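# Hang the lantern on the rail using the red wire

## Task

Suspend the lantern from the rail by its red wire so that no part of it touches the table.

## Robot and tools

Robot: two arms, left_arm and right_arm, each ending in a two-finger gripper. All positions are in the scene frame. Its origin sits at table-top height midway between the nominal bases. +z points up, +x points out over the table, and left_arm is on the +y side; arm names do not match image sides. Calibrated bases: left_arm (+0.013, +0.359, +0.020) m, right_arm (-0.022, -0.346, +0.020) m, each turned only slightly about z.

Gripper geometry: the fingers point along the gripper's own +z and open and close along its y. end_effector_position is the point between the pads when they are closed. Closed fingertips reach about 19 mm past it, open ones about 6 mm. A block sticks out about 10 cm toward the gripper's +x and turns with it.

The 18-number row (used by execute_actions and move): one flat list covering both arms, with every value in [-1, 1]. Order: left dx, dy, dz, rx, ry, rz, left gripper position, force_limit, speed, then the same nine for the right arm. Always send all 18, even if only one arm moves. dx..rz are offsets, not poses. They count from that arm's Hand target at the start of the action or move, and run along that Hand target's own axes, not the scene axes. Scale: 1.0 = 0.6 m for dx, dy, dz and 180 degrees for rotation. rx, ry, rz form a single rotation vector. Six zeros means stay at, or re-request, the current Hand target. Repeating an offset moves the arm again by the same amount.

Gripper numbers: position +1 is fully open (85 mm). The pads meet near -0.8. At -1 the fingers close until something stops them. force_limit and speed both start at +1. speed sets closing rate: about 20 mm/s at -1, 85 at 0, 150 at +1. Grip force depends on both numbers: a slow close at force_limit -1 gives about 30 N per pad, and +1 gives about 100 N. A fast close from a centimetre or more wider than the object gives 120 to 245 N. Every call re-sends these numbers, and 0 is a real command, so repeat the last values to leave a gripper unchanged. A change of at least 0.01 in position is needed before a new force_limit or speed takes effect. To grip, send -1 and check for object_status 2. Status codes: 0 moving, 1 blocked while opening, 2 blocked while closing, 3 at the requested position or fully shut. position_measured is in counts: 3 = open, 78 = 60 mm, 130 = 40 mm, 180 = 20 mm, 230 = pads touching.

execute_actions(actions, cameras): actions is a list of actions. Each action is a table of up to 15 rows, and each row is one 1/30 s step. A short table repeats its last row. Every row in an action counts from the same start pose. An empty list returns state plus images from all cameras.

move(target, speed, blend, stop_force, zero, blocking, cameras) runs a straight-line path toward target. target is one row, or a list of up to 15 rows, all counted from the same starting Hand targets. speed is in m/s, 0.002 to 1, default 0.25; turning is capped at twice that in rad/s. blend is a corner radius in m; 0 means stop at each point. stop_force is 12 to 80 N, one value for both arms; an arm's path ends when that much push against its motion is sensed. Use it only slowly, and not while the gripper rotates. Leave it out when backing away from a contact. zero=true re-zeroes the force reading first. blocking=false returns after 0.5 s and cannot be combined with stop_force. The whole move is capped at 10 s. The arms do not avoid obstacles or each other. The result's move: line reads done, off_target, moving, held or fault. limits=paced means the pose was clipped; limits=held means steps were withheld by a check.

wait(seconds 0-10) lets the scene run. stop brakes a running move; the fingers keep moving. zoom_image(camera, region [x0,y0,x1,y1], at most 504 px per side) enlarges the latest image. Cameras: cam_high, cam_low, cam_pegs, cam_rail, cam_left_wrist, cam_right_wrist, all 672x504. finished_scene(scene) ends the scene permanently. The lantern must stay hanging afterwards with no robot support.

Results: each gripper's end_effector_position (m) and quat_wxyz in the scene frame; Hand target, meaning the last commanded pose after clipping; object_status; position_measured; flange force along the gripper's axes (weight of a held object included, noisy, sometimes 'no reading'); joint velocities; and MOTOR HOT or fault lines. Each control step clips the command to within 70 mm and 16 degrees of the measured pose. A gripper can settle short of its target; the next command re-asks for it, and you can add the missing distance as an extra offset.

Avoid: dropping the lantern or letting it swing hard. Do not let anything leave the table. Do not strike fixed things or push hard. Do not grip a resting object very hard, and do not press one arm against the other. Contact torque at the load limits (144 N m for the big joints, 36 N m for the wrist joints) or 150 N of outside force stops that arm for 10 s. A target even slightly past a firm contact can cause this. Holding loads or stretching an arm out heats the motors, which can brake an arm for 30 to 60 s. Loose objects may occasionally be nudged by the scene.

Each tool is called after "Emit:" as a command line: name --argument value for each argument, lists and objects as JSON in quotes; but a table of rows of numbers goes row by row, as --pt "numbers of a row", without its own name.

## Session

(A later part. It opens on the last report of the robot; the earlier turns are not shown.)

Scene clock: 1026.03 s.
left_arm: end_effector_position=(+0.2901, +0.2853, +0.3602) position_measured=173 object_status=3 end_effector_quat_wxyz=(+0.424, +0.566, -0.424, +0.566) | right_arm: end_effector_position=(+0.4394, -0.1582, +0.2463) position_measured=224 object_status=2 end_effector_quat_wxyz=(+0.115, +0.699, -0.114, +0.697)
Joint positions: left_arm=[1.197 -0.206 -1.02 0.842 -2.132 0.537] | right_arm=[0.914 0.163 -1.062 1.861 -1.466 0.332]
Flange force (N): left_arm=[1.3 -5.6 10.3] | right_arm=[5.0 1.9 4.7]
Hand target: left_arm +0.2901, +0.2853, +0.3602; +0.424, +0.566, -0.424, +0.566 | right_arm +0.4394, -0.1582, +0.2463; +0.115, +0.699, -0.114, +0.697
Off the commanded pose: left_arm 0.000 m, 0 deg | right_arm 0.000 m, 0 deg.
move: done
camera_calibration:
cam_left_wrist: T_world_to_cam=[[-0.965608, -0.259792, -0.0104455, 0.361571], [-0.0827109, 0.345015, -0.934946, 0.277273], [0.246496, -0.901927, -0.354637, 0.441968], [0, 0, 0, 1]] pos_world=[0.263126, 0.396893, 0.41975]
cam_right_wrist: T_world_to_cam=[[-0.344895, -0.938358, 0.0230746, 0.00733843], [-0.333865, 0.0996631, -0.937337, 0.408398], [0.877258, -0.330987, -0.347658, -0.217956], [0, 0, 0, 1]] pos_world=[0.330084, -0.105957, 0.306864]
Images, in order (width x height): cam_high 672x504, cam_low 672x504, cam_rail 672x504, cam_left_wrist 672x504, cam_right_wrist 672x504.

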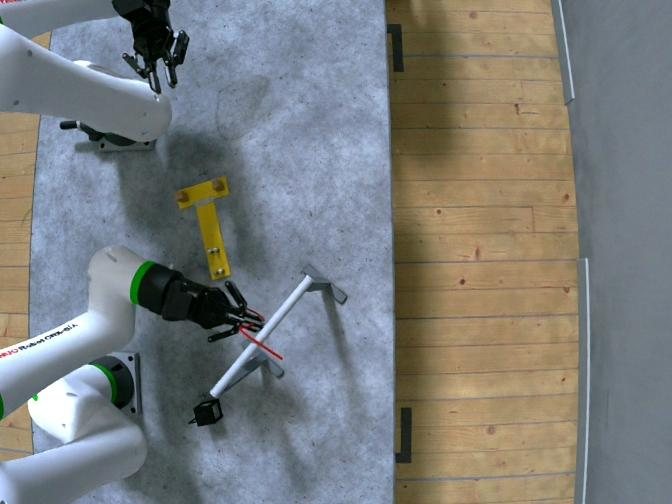

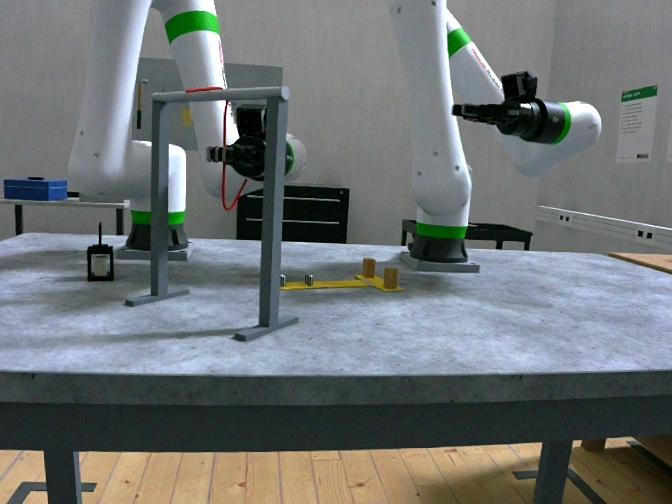

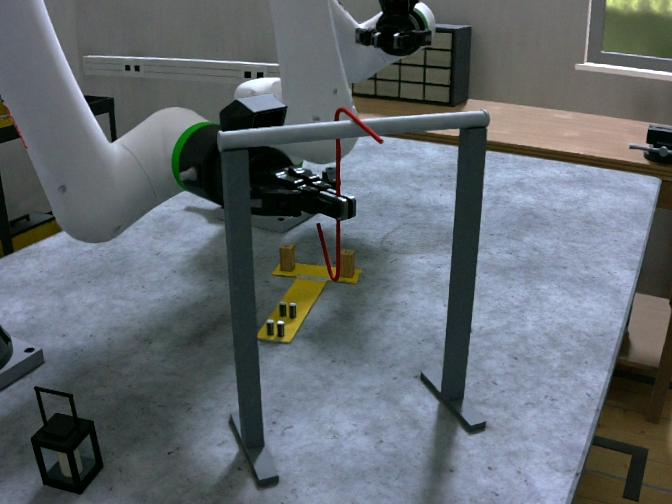

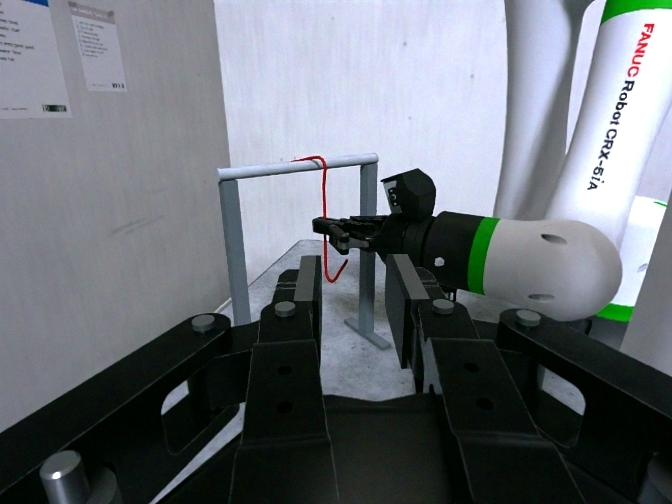

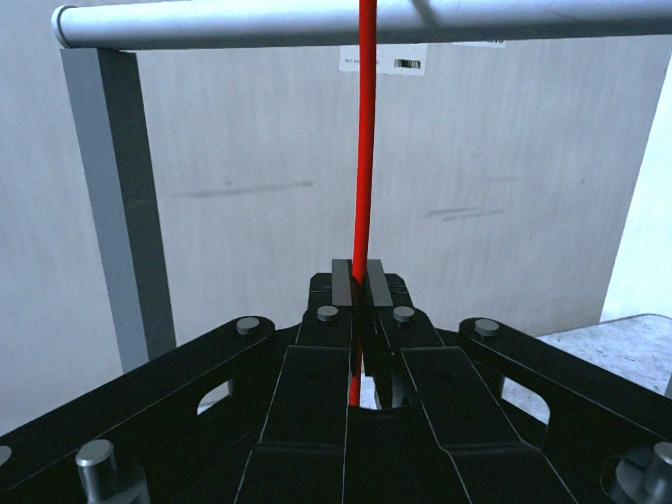

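Emit:
move --pt "0.3 0 0 0 -0.25 0 -1 0 0 0 0 0 0 0 0 -1 0.4 -1" --pt "0.3 -0.083 0.855 0 -0.5 0 -1 0 0 0 0 0 0 0 0 -1 0.4 -1" --speed 0.25 --cameras '["all"]'

Scene clock: 1051.23 s.
left_arm: end_effector_position=(+0.4815, -0.1920, +0.5392) position_measured=232 object_status=3 end_effector_quat_wxyz=(+0.055, +0.780, -0.584, +0.217) | right_arm: end_effector_position=(+0.4394, -0.1582, +0.2463) position_measured=224 object_status=2 end_effector_quat_wxyz=(+0.115, +0.699, -0.114, +0.697)
Joint positions: left_arm=[-0.613 0.731 1.5 0.116 -1.898 2.557] | right_arm=[0.914 0.163 -1.062 1.861 -1.466 0.332]
Flange force (N): left_arm=no reading | right_arm=[4.8 2.3 5.0]
Hand target: left_arm +0.4823, -0.1929, +0.5404; +0.022, +0.798, -0.597, +0.084 | right_arm +0.4394, -0.1582, +0.2463; +0.115, +0.699, -0.114, +0.697
Off the commanded pose: left_arm 0.002 m, 26 deg; orientation clipped | right_arm 0.000 m, 0 deg.
elbow stopped short (left arm): the move would have taken joint 3 (elbow) straighter than the controller allows.
move: off_target (left_arm); limits=paced
camera_calibration:
cam_left_wrist: T_world_to_cam=[[-0.943234, -0.295809, -0.15102, 0.482352], [-0.290656, 0.955208, -0.0556443, 0.368306], [0.160716, -0.00859077, -0.986963, 0.581481], [0, 0, 0, 1]] pos_world=[0.468568, -0.204129, 0.667239]
cam_right_wrist: T_world_to_cam=[[-0.344895, -0.938358, 0.0230746, 0.00733843], [-0.333865, 0.0996631, -0.937337, 0.408398], [0.877258, -0.330987, -0.347658, -0.217956], [0, 0, 0, 1]] pos_world=[0.330084, -0.105957, 0.306864]

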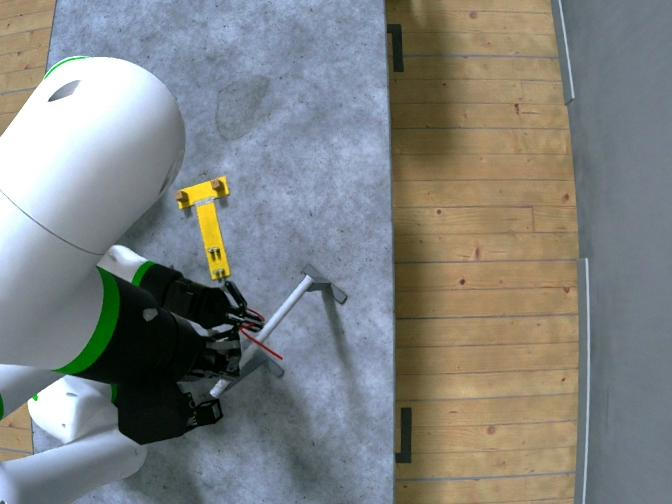

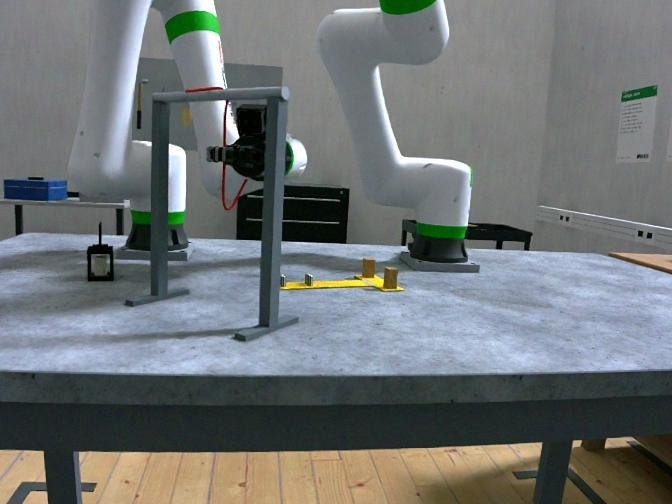

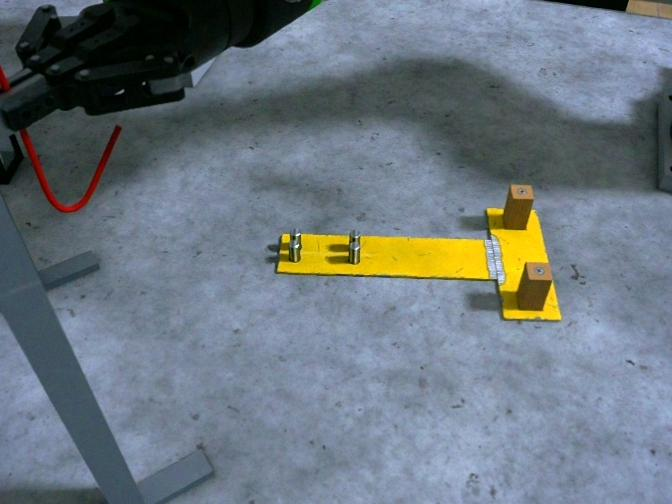

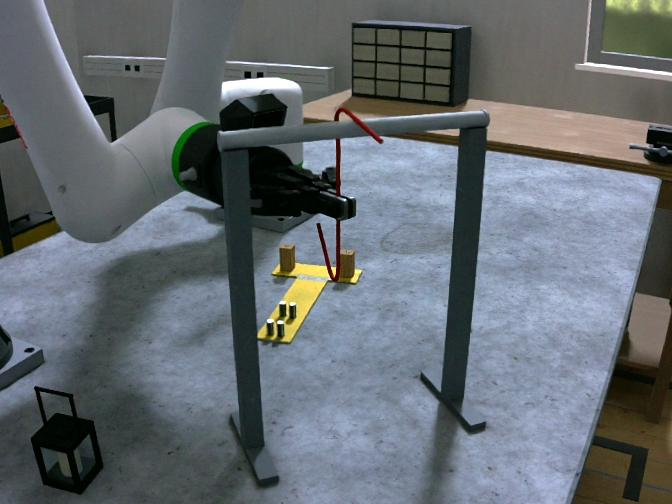

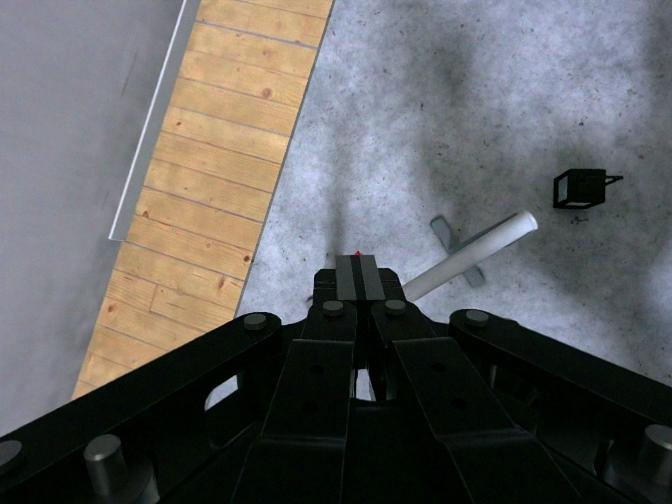

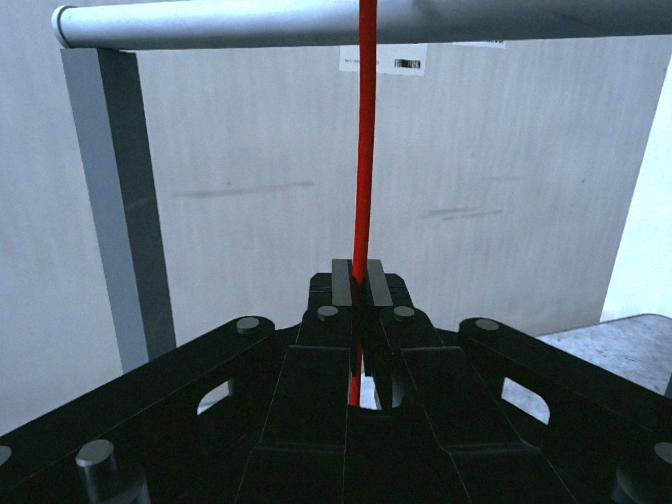

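Emit:
move --target '[-0.0297,0.0123,0.2317,-0.021,-0.051,0,-1,0,0,0,0,0,0,0,0,-1,0.4,-1]' --speed 0.12 --cameras '["all"]'

Emit:
zoom_image --camera "cam_rail" --region '[250, 0, 450, 180]'

Emit:
zoom_image --camera "cam_low" --region '[150, 20, 320, 200]'

Scene clock: 1062.40 s.
left_arm: end_effector_position=(+0.4844, -0.1958, +0.3992) position_measured=232 object_status=3 end_effector_quat_wxyz=(+0.016, +0.799, -0.598, +0.067) | right_arm: end_effector_position=(+0.4394, -0.1582, +0.2463) position_measured=224 object_status=2 end_effector_quat_wxyz=(+0.115, +0.699, -0.114, +0.697)
Joint positions: left_arm=[-0.65 0.91 1.526 0.032 -2.051 2.548] | right_arm=[0.914 0.163 -1.062 1.861 -1.466 0.332]
Flange force (N): left_arm=no reading | right_arm=[4.8 2.3 4.7]
Hand target: left_arm +0.4853, -0.1968, +0.4001; +0.000, +0.801, -0.599, +0.000 | right_arm +0.4394, -0.1582, +0.2463; +0.115, +0.699, -0.114, +0.697
Off the commanded pose: left_arm 0.002 m, 8 deg | right_arm 0.000 m, 0 deg.
elbow stopped short (left arm): the move would have taken joint 3 (elbow) straighter than the controller allows.
move: off_target (left_arm)
camera_calibration:
cam_left_wrist: T_world_to_cam=[[-0.961454, -0.272946, -0.0332747, 0.429178], [-0.273022, 0.933264, 0.233403, 0.236727], [-0.0326524, 0.233491, -0.971811, 0.577734], [0, 0, 0, 1]] pos_world=[0.49613, -0.238681, 0.520476]
cam_right_wrist: T_world_to_cam=[[-0.344895, -0.938358, 0.0230746, 0.00733843], [-0.333865, 0.0996631, -0.937337, 0.408398], [0.877258, -0.330987, -0.347658, -0.217956], [0, 0, 0, 1]] pos_world=[0.330084, -0.105957, 0.306864]

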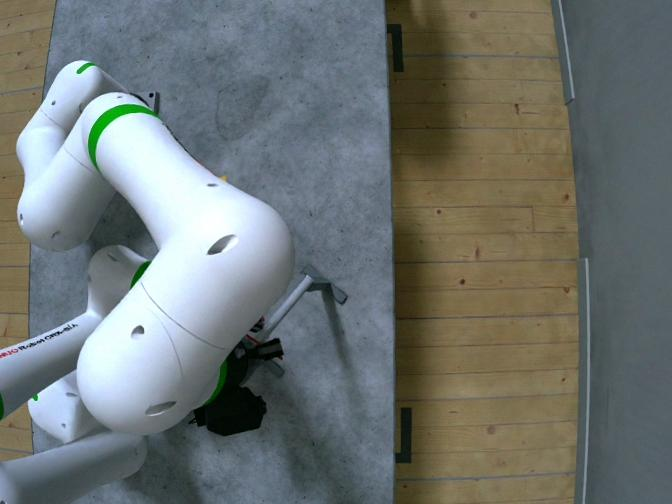

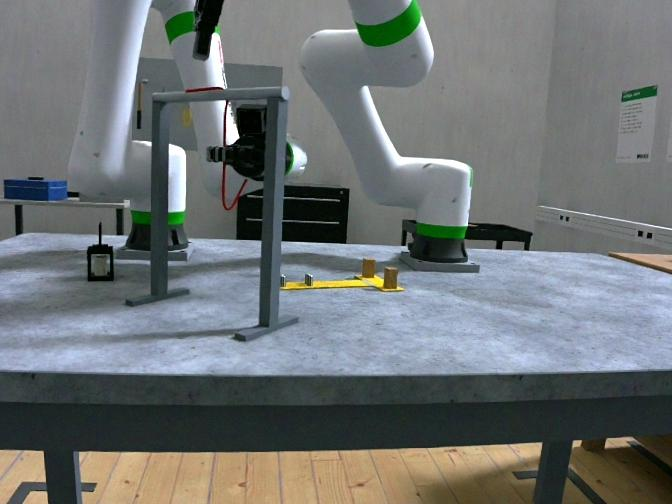

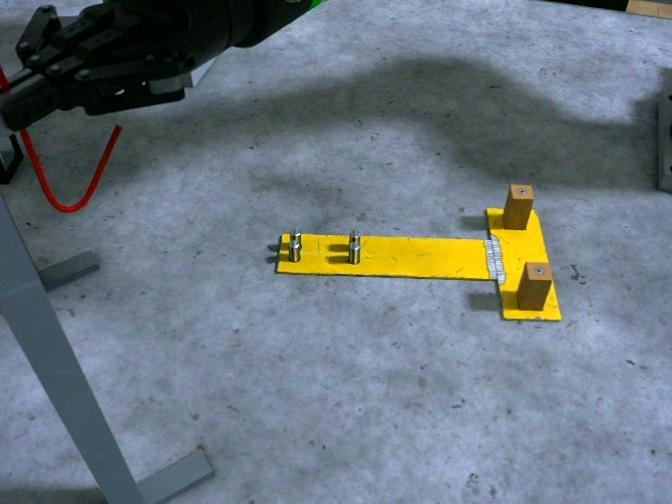

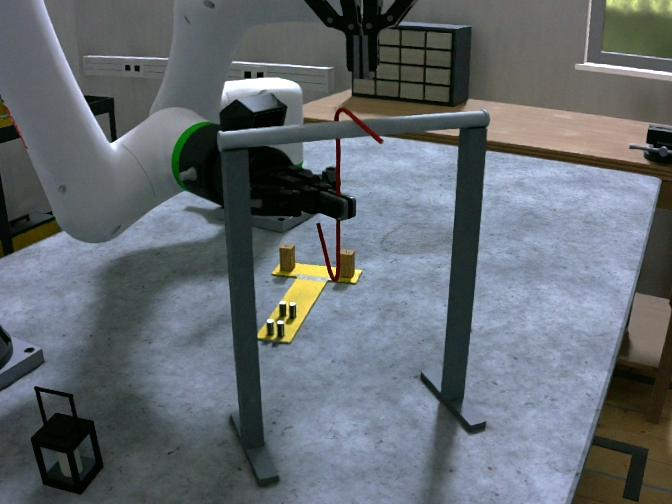

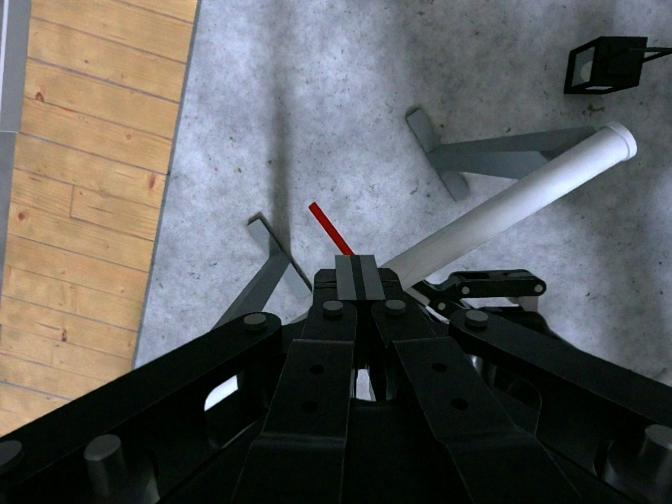

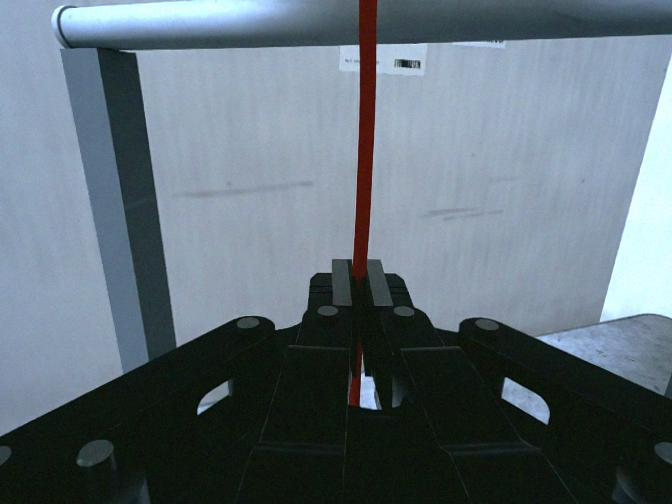

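Scaled by 2.520 from the camera's 672x504 image, which has a finer 960x720 frame.

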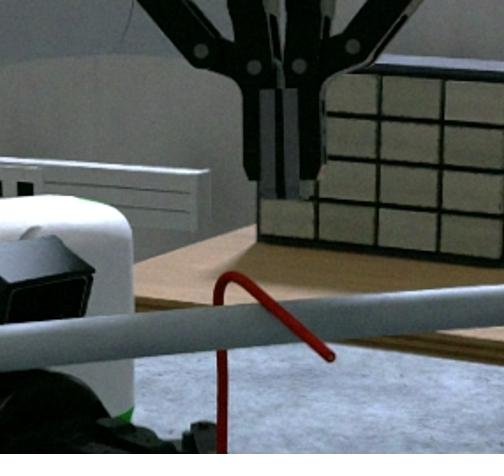

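Scaled by 2.800 from the camera's 672x504 image, which has a finer 960x720 frame.

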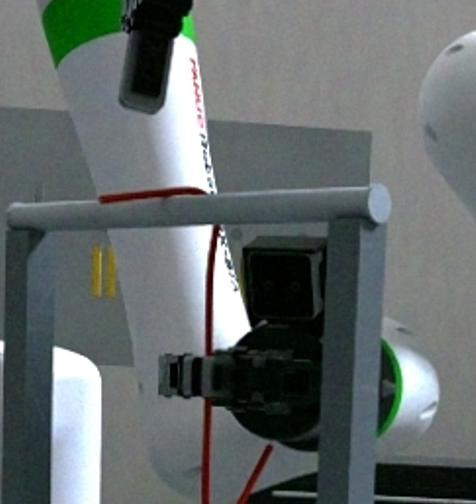

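Emit:
move --target '[0,0,0.15,0,0,0,-1,0,0,0,0,0,0,0,0,-1,0.4,-1]' --speed 0.04 --cameras '["cam_low","cam_rail","cam_left_wrist","cam_right_wrist"]'

Emit:
zoom_image --camera "cam_rail" --region '[250, 0, 450, 180]'

Emit:
zoom_image --camera "cam_low" --region '[150, 20, 320, 200]'

Scene clock: 1074.67 s.
left_arm: end_effector_position=(+0.4868, -0.1982, +0.3154) position_measured=232 object_status=3 end_effector_quat_wxyz=(+0.001, +0.801, -0.599, +0.007) | right_arm: end_effector_position=(+0.4394, -0.1582, +0.2463) position_measured=224 object_status=2 end_effector_quat_wxyz=(+0.115, +0.699, -0.114, +0.697)
Joint positions: left_arm=[-0.662 0.882 1.269 0.002 -1.942 2.544] | right_arm=[0.914 0.163 -1.062 1.861 -1.466 0.332]
Flange force (N): left_arm=no reading | right_arm=[4.3 1.3 4.5]
Flange force when the fault began (N): left_arm=no reading
Hand target: left_arm +0.4868, -0.1982, +0.3154; +0.001, +0.801, -0.599, +0.007 (not the last commanded pose) | right_arm +0.4394, -0.1582, +0.2463; +0.115, +0.699, -0.114, +0.697
Tool commands: left_gripper/position=-1.0 left_gripper/force_limit=+0.003922 left_gripper/speed=+0.003922 right_gripper/position=-1.0 right_gripper/force_limit=+0.4 right_gripper/speed=-1.0
Off the commanded pose: left_arm 0.006 m, 1 deg | right_arm 0.000 m, 0 deg.
FORCE FAULT: contact force on the left arm reached its limit, and that arm stopped. The contact can be on any part of that arm, not only on its tool. That arm's remaining commands of this call were not run. That arm is still stopped at the end of this call. That arm stays stopped for about 10 more seconds. Until then a move that you send moves the other arm only, and its call returns only when the move has ended. Once the stop has ended, the next robot result says so. If the stop ends while you think or write, that arm runs what you send next, counted from a new Hand target: where the arm stands when the stop ends. While its stop runs, that arm takes no new command, but its gripper still runs the gripper command that each later call begins with. Until it ends, the stop uses up actions while you think or wait. An arm that is not stopped still takes commands.
move: fault (left_arm)
camera_calibration:
cam_left_wrist: T_world_to_cam=[[-0.962161, -0.272043, 0.0154487, 0.413188], [-0.250519, 0.905487, 0.34254, 0.208306], [-0.107174, 0.325708, -0.939376, 0.541238], [0, 0, 0, 1]] pos_world=[0.507744, -0.252499, 0.43069]
cam_right_wrist: T_world_to_cam=[[-0.344812, -0.938389, 0.0230418, 0.00731746], [-0.333874, 0.0996663, -0.937334, 0.408401], [0.877287, -0.330897, -0.34767, -0.217952], [0, 0, 0, 1]] pos_world=[0.330084, -0.105957, 0.306864]
Images, in order (width x height): cam_low 672x504, cam_rail 672x504, cam_left_wrist 672x504, cam_right_wrist 672x504.

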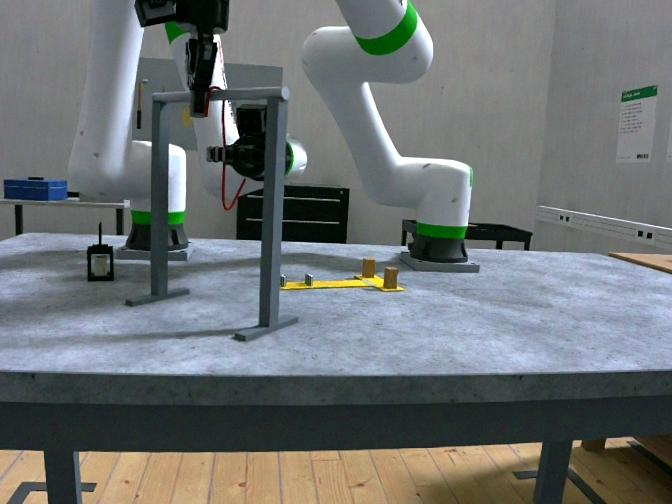

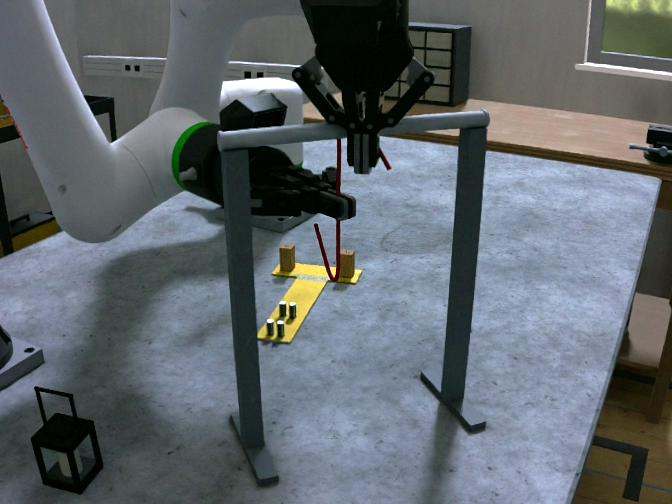

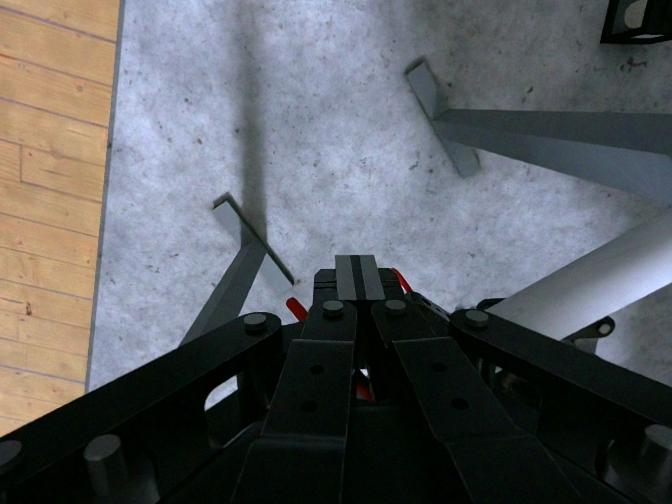

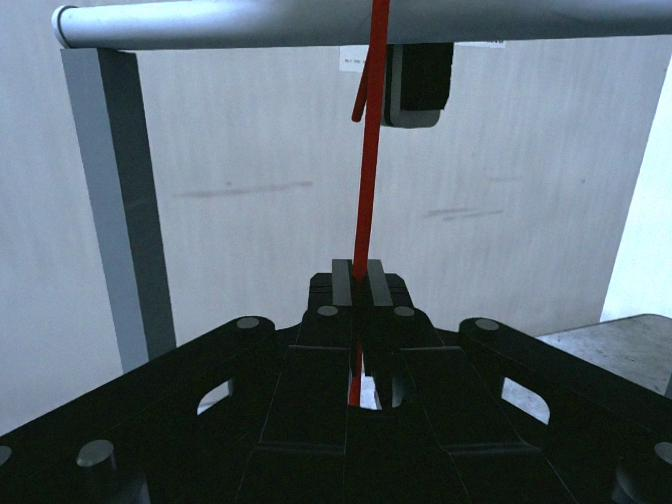

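Scaled by 2.520 from the camera's 672x504 image, which has a finer 960x720 frame.

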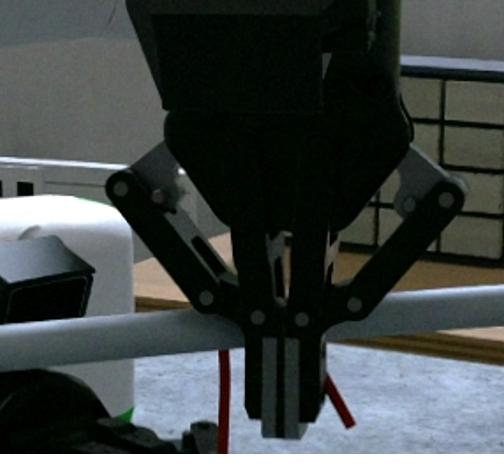

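Scaled by 2.800 from the camera's 672x504 image, which has a finer 960x720 frame.

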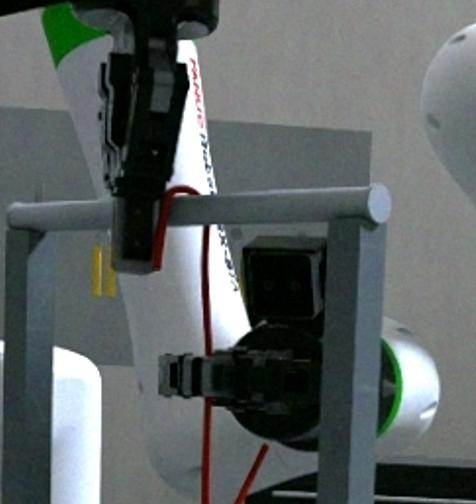

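Emit:
wait --seconds 10

Emit:
wait --seconds 1

Emit:
move --target '[0,0,-0.25,0,0,0,-1,0,0,0,0,0,0,0,0,-1,0.4,-1]' --speed 0.08 --cameras '["cam_low","cam_rail","cam_left_wrist","cam_right_wrist"]'

Emit:
zoom_image --camera "cam_rail" --region '[250, 80, 450, 300]'

Emit:
zoom_image --camera "cam_low" --region '[150, 60, 320, 240]'

Scene clock: 1089.40 s.
left_arm: end_effector_position=(+0.4868, -0.1982, +0.3154) position_measured=232 object_status=3 end_effector_quat_wxyz=(+0.001, +0.801, -0.599, +0.007) | right_arm: end_effector_position=(+0.4394, -0.1582, +0.2463) position_measured=224 object_status=2 end_effector_quat_wxyz=(+0.115, +0.699, -0.114, +0.697)
Joint positions: left_arm=[-0.662 0.882 1.269 0.002 -1.942 2.544] | right_arm=[0.914 0.163 -1.062 1.861 -1.466 0.332]
Flange force (N): left_arm=no reading | right_arm=[4.7 1.4 4.8]
Hand target: left_arm +0.4868, -0.1982, +0.3154; +0.001, +0.801, -0.599, +0.007 (not the last commanded pose) | right_arm +0.4394, -0.1582, +0.2463; +0.115, +0.699, -0.114, +0.697
Tool commands: left_gripper/position=-1.0 left_gripper/force_limit=+0.003922 left_gripper/speed=+0.003922 right_gripper/position=-1.0 right_gripper/force_limit=+0.4 right_gripper/speed=-1.0
Off the commanded pose: left_arm 0.006 m, 1 deg | right_arm 0.000 m, 0 deg.
FORCE FAULT, CONTINUED: the left arm's stop, for the force fault that an earlier result reported, is over. The rest of the stop counts as 20 of the actions that you can send in this scene. During its stop the left arm's controller moved it back a little. That arm's target is now where it stood when the stop ended, not its last command. That arm accepts commands again.
wait: 10.00 s; at rest from the start

Scene clock: 1090.40 s.
left_arm: end_effector_position=(+0.4868, -0.1982, +0.3154) position_measured=232 object_status=3 end_effector_quat_wxyz=(+0.001, +0.801, -0.599, +0.007) | right_arm: end_effector_position=(+0.4394, -0.1582, +0.2463) position_measured=224 object_status=2 end_effector_quat_wxyz=(+0.115, +0.699, -0.114, +0.697)
Joint positions: left_arm=[-0.662 0.882 1.269 0.002 -1.942 2.544] | right_arm=[0.914 0.163 -1.062 1.861 -1.466 0.332]
Flange force (N): left_arm=no reading | right_arm=[5.0 1.6 5.0]
Hand target: left_arm +0.4868, -0.1982, +0.3154; +0.001, +0.801, -0.599, +0.007 (not the last commanded pose) | right_arm +0.4394, -0.1582, +0.2463; +0.115, +0.699, -0.114, +0.697
Tool commands: left_gripper/position=-1.0 left_gripper/force_limit=+0.003922 left_gripper/speed=+0.003922 right_gripper/position=-1.0 right_gripper/force_limit=+0.4 right_gripper/speed=-1.0
Off the commanded pose: left_arm 0.006 m, 1 deg | right_arm 0.000 m, 0 deg.
wait: 1.00 s; at rest by 0.17 s

Scene clock: 1092.60 s.
left_arm: end_effector_position=(+0.4845, -0.1956, +0.4642) position_measured=232 object_status=3 end_effector_quat_wxyz=(+0.033, +0.793, -0.593, +0.138) | right_arm: end_effector_position=(+0.4394, -0.1582, +0.2463) position_measured=224 object_status=2 end_effector_quat_wxyz=(+0.115, +0.699, -0.114, +0.697)
Joint positions: left_arm=[-0.636 0.825 1.516 0.066 -1.984 2.552] | right_arm=[0.914 0.163 -1.062 1.861 -1.466 0.332]
Flange force (N): left_arm=no reading | right_arm=[4.3 1.7 4.6]
Hand target: left_arm +0.4853, -0.1966, +0.4653; +0.001, +0.801, -0.599, +0.007 | right_arm +0.4394, -0.1582, +0.2463; +0.115, +0.699, -0.114, +0.697
Off the commanded pose: left_arm 0.002 m, 15 deg | right_arm 0.000 m, 0 deg.
elbow stopped short (left arm): the move would have taken joint 3 (elbow) straighter than the controller allows.
move: off_target (left_arm)
camera_calibration:
cam_left_wrist: T_world_to_cam=[[-0.955644, -0.279691, -0.0922904, 0.454635], [-0.288487, 0.952033, 0.102019, 0.293583], [0.0593298, 0.124118, -0.990492, 0.583661], [0, 0, 0, 1]] pos_world=[0.484535, -0.224787, 0.590119]
cam_right_wrist: T_world_to_cam=[[-0.344895, -0.938358, 0.0230746, 0.00733843], [-0.333865, 0.0996631, -0.937337, 0.408398], [0.877258, -0.330987, -0.347658, -0.217956], [0, 0, 0, 1]] pos_world=[0.330084, -0.105957, 0.306864]
Images, in order (width x height): cam_low 672x504, cam_rail 672x504, cam_left_wrist 672x504, cam_right_wrist 672x504.

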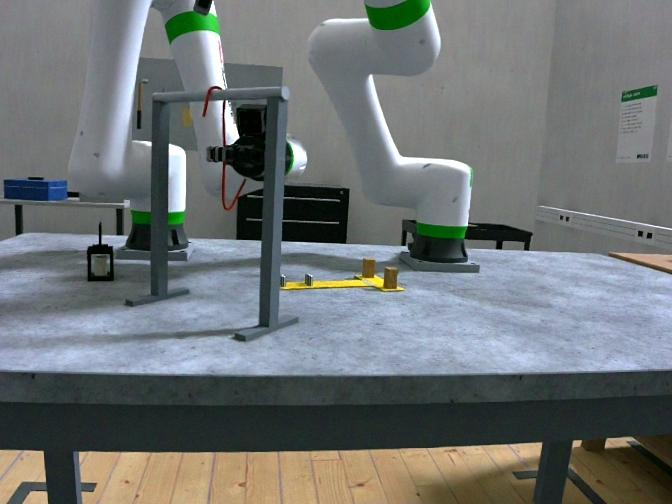

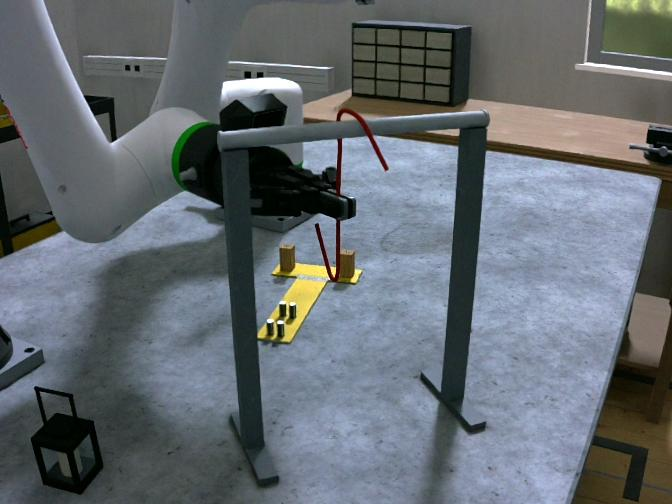

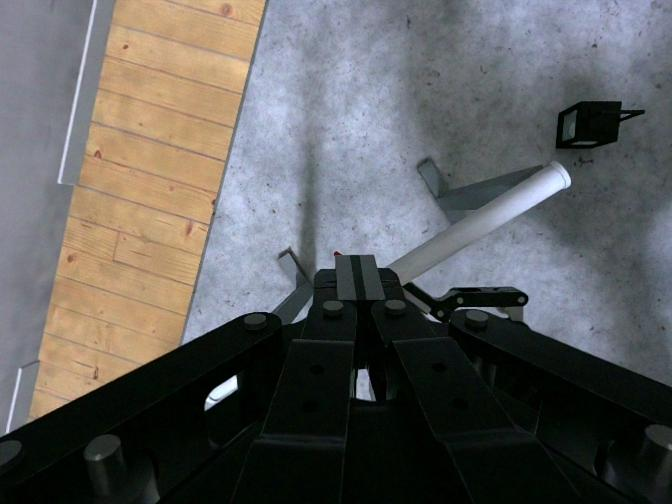

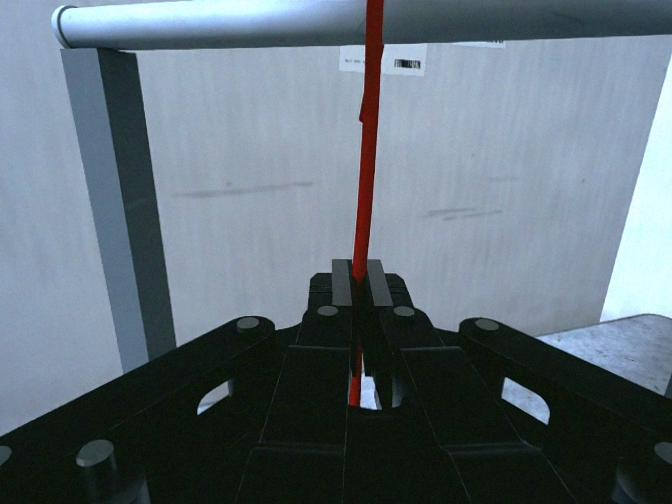

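Scaled by 2.291 from the camera's 672x504 image, which has a finer 960x720 frame.

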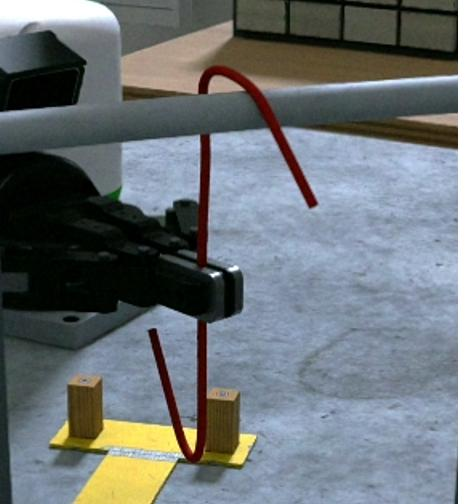

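Scaled by 2.800 from the camera's 672x504 image, which has a finer 960x720 frame.

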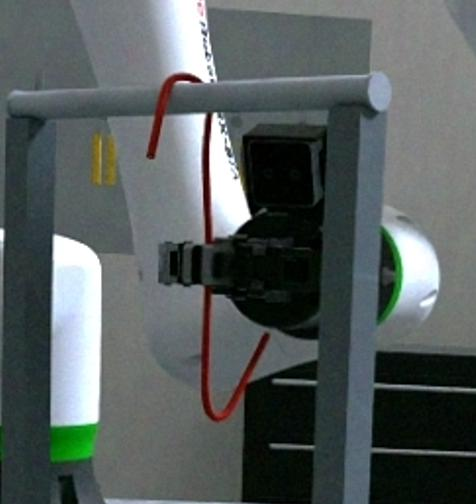

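Emit:
move --pt "-0.813 0.11 0 0 0 0 -1 0 0 0 0 0 0 0 0 -1 0.4 -1"

Emit:
move --pt "0 0 0 0 0 0 -1 0 0 0 0 0 0 0 0 -0.5 0.4 -1"

Emit:
move --pt "0 0 0 0 0 0 -1 0 0 0 0 -0.15 0 0 0 -0.5 0.4 -1" --speed 0.08 --cameras '["all"]'

Emit:
zoom_image --camera "cam_rail" --region '[250, 80, 450, 300]'

Emit:
zoom_image --camera "cam_low" --region '[70, 180, 170, 300]'

Emit:
zoom_image --camera "cam_high" --region '[170, 370, 270, 450]'

Scene clock: 1104.37 s.
left_arm: end_effector_position=(+0.2844, +0.2528, +0.4585) position_measured=232 object_status=3 end_effector_quat_wxyz=(+0.001, +0.801, -0.599, +0.007) | right_arm: end_effector_position=(+0.4394, -0.1582, +0.2463) position_measured=224 object_status=2 end_effector_quat_wxyz=(+0.115, +0.699, -0.114, +0.697)
Joint positions: left_arm=[0.129 -0.336 0.089 0.013 -1.986 1.758] | right_arm=[0.914 0.163 -1.062 1.861 -1.466 0.332]
Flange force (N): left_arm=[3.2 3.3 3.5] | right_arm=[3.9 0.7 5.1]
Hand target: left_arm +0.2844, +0.2528, +0.4585; +0.001, +0.801, -0.599, +0.007 | right_arm +0.4394, -0.1582, +0.2463; +0.115, +0.699, -0.114, +0.697
Off the commanded pose: left_arm 0.000 m, 0 deg | right_arm 0.000 m, 0 deg.
move: done

Scene clock: 1105.23 s.
left_arm: end_effector_position=(+0.2844, +0.2528, +0.4585) position_measured=232 object_status=3 end_effector_quat_wxyz=(+0.001, +0.801, -0.599, +0.007) | right_arm: end_effector_position=(+0.4394, -0.1582, +0.2463) position_measured=192 object_status=0 end_effector_quat_wxyz=(+0.115, +0.699, -0.114, +0.697)
Joint positions: left_arm=[0.129 -0.336 0.089 0.013 -1.986 1.758] | right_arm=[0.914 0.163 -1.062 1.861 -1.466 0.332]
Flange force (N): left_arm=[5.2 3.9 4.0] | right_arm=[-2.4 1.0 -0.6]
Hand target: left_arm +0.2844, +0.2528, +0.4585; +0.001, +0.801, -0.599, +0.007 | right_arm +0.4394, -0.1582, +0.2463; +0.115, +0.699, -0.114, +0.697
Off the commanded pose: left_arm 0.000 m, 0 deg | right_arm 0.000 m, 0 deg.
move: done

Scene clock: 1106.77 s.
left_arm: end_effector_position=(+0.2844, +0.2528, +0.4585) position_measured=232 object_status=3 end_effector_quat_wxyz=(+0.001, +0.801, -0.599, +0.007) | right_arm: end_effector_position=(+0.3541, -0.1294, +0.2465) position_measured=192 object_status=3 end_effector_quat_wxyz=(+0.115, +0.699, -0.114, +0.697)
Joint positions: left_arm=[0.129 -0.336 0.089 0.013 -1.986 1.758] | right_arm=[1.349 0.151 -1.082 1.451 -1.61 0.336]
Flange force (N): left_arm=[5.2 3.4 3.6] | right_arm=[-2.4 1.1 -0.1]
Hand target: left_arm +0.2844, +0.2528, +0.4585; +0.001, +0.801, -0.599, +0.007 | right_arm +0.3541, -0.1294, +0.2465; +0.115, +0.699, -0.114, +0.697
Off the commanded pose: left_arm 0.000 m, 0 deg | right_arm 0.000 m, 0 deg.
move: done
camera_calibration:
cam_left_wrist: T_world_to_cam=[[-0.962161, -0.272043, 0.0154487, 0.338802], [-0.250519, 0.905487, 0.34254, -0.29976], [-0.107174, 0.325708, -0.939376, 0.507192], [0, 0, 0, 1]] pos_world=[0.305244, 0.198401, 0.57389]
cam_right_wrist: T_world_to_cam=[[-0.344895, -0.938358, 0.0230746, 0.00493899], [-0.333865, 0.0996631, -0.937337, 0.377237], [0.877258, -0.330987, -0.347658, -0.133524], [0, 0, 0, 1]] pos_world=[0.244784, -0.0771566, 0.307064]

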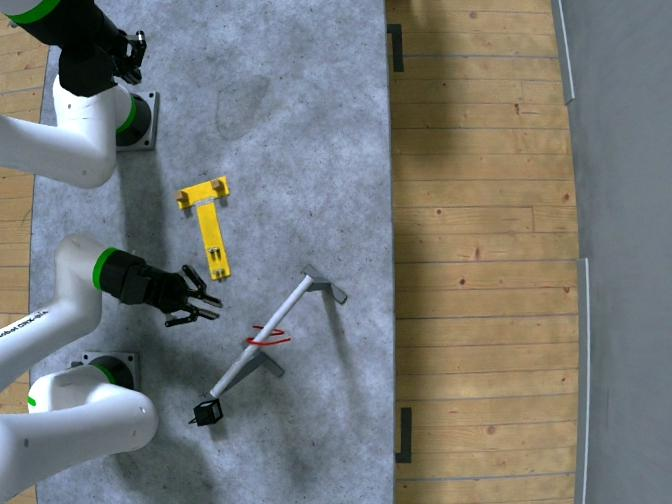

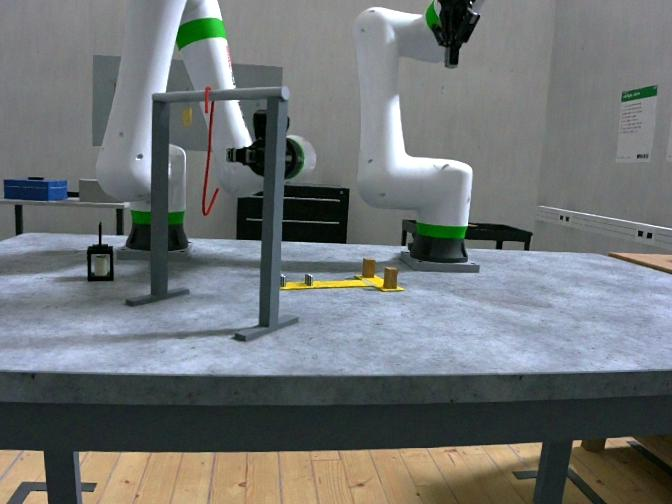

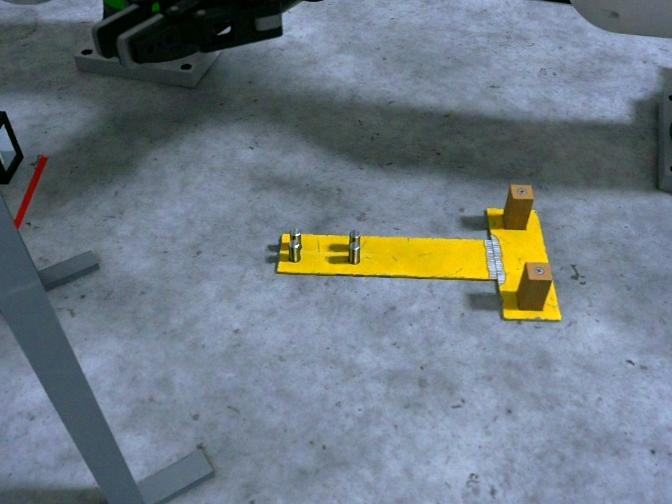

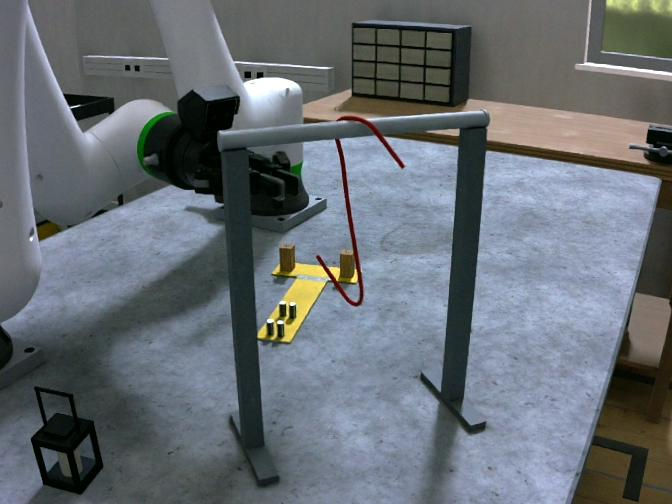

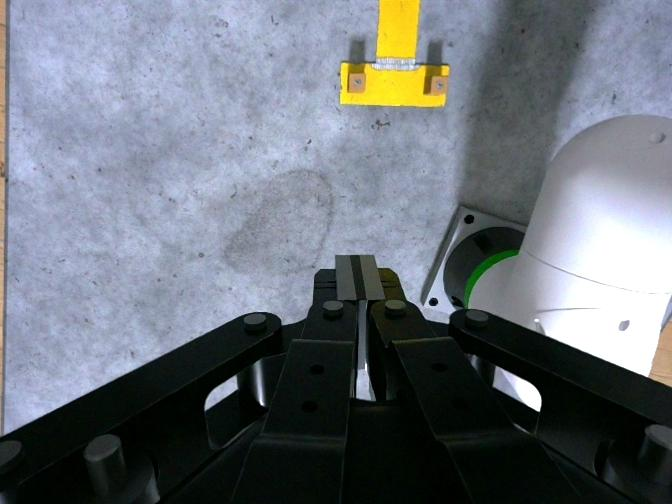

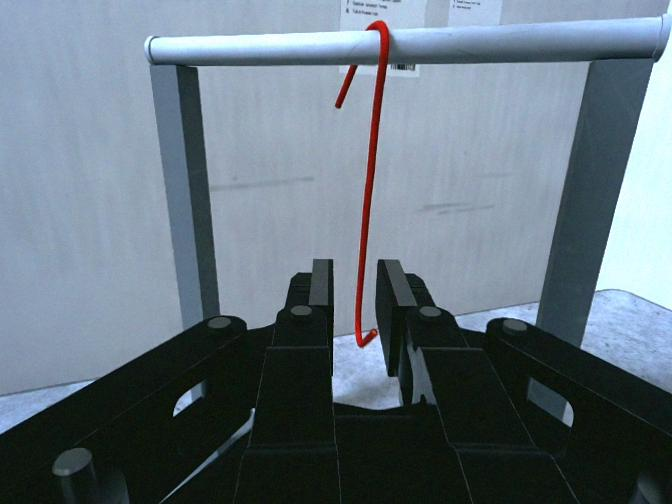

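Scaled by 2.291 from the camera's 672x504 image, which has a finer 960x720 frame.

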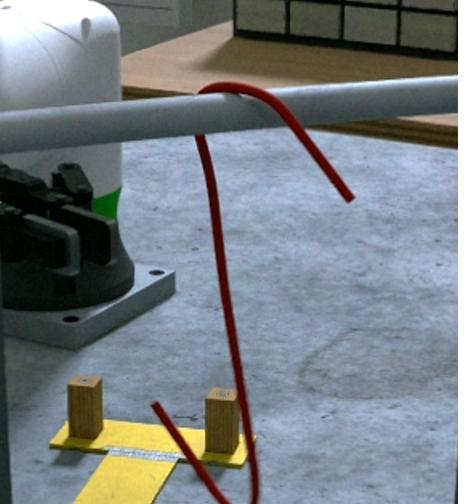

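Scaled by 4.200 from the camera's 672x504 image, which has a finer 960x720 frame.

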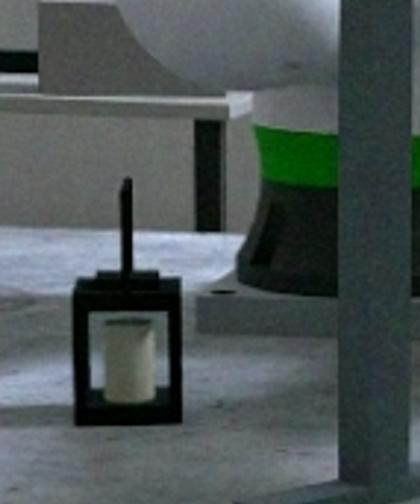

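Scaled by 5.040 from the camera's 672x504 image, which has a finer 960x720 frame.

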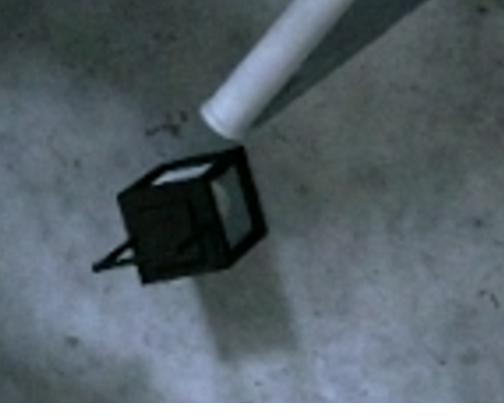

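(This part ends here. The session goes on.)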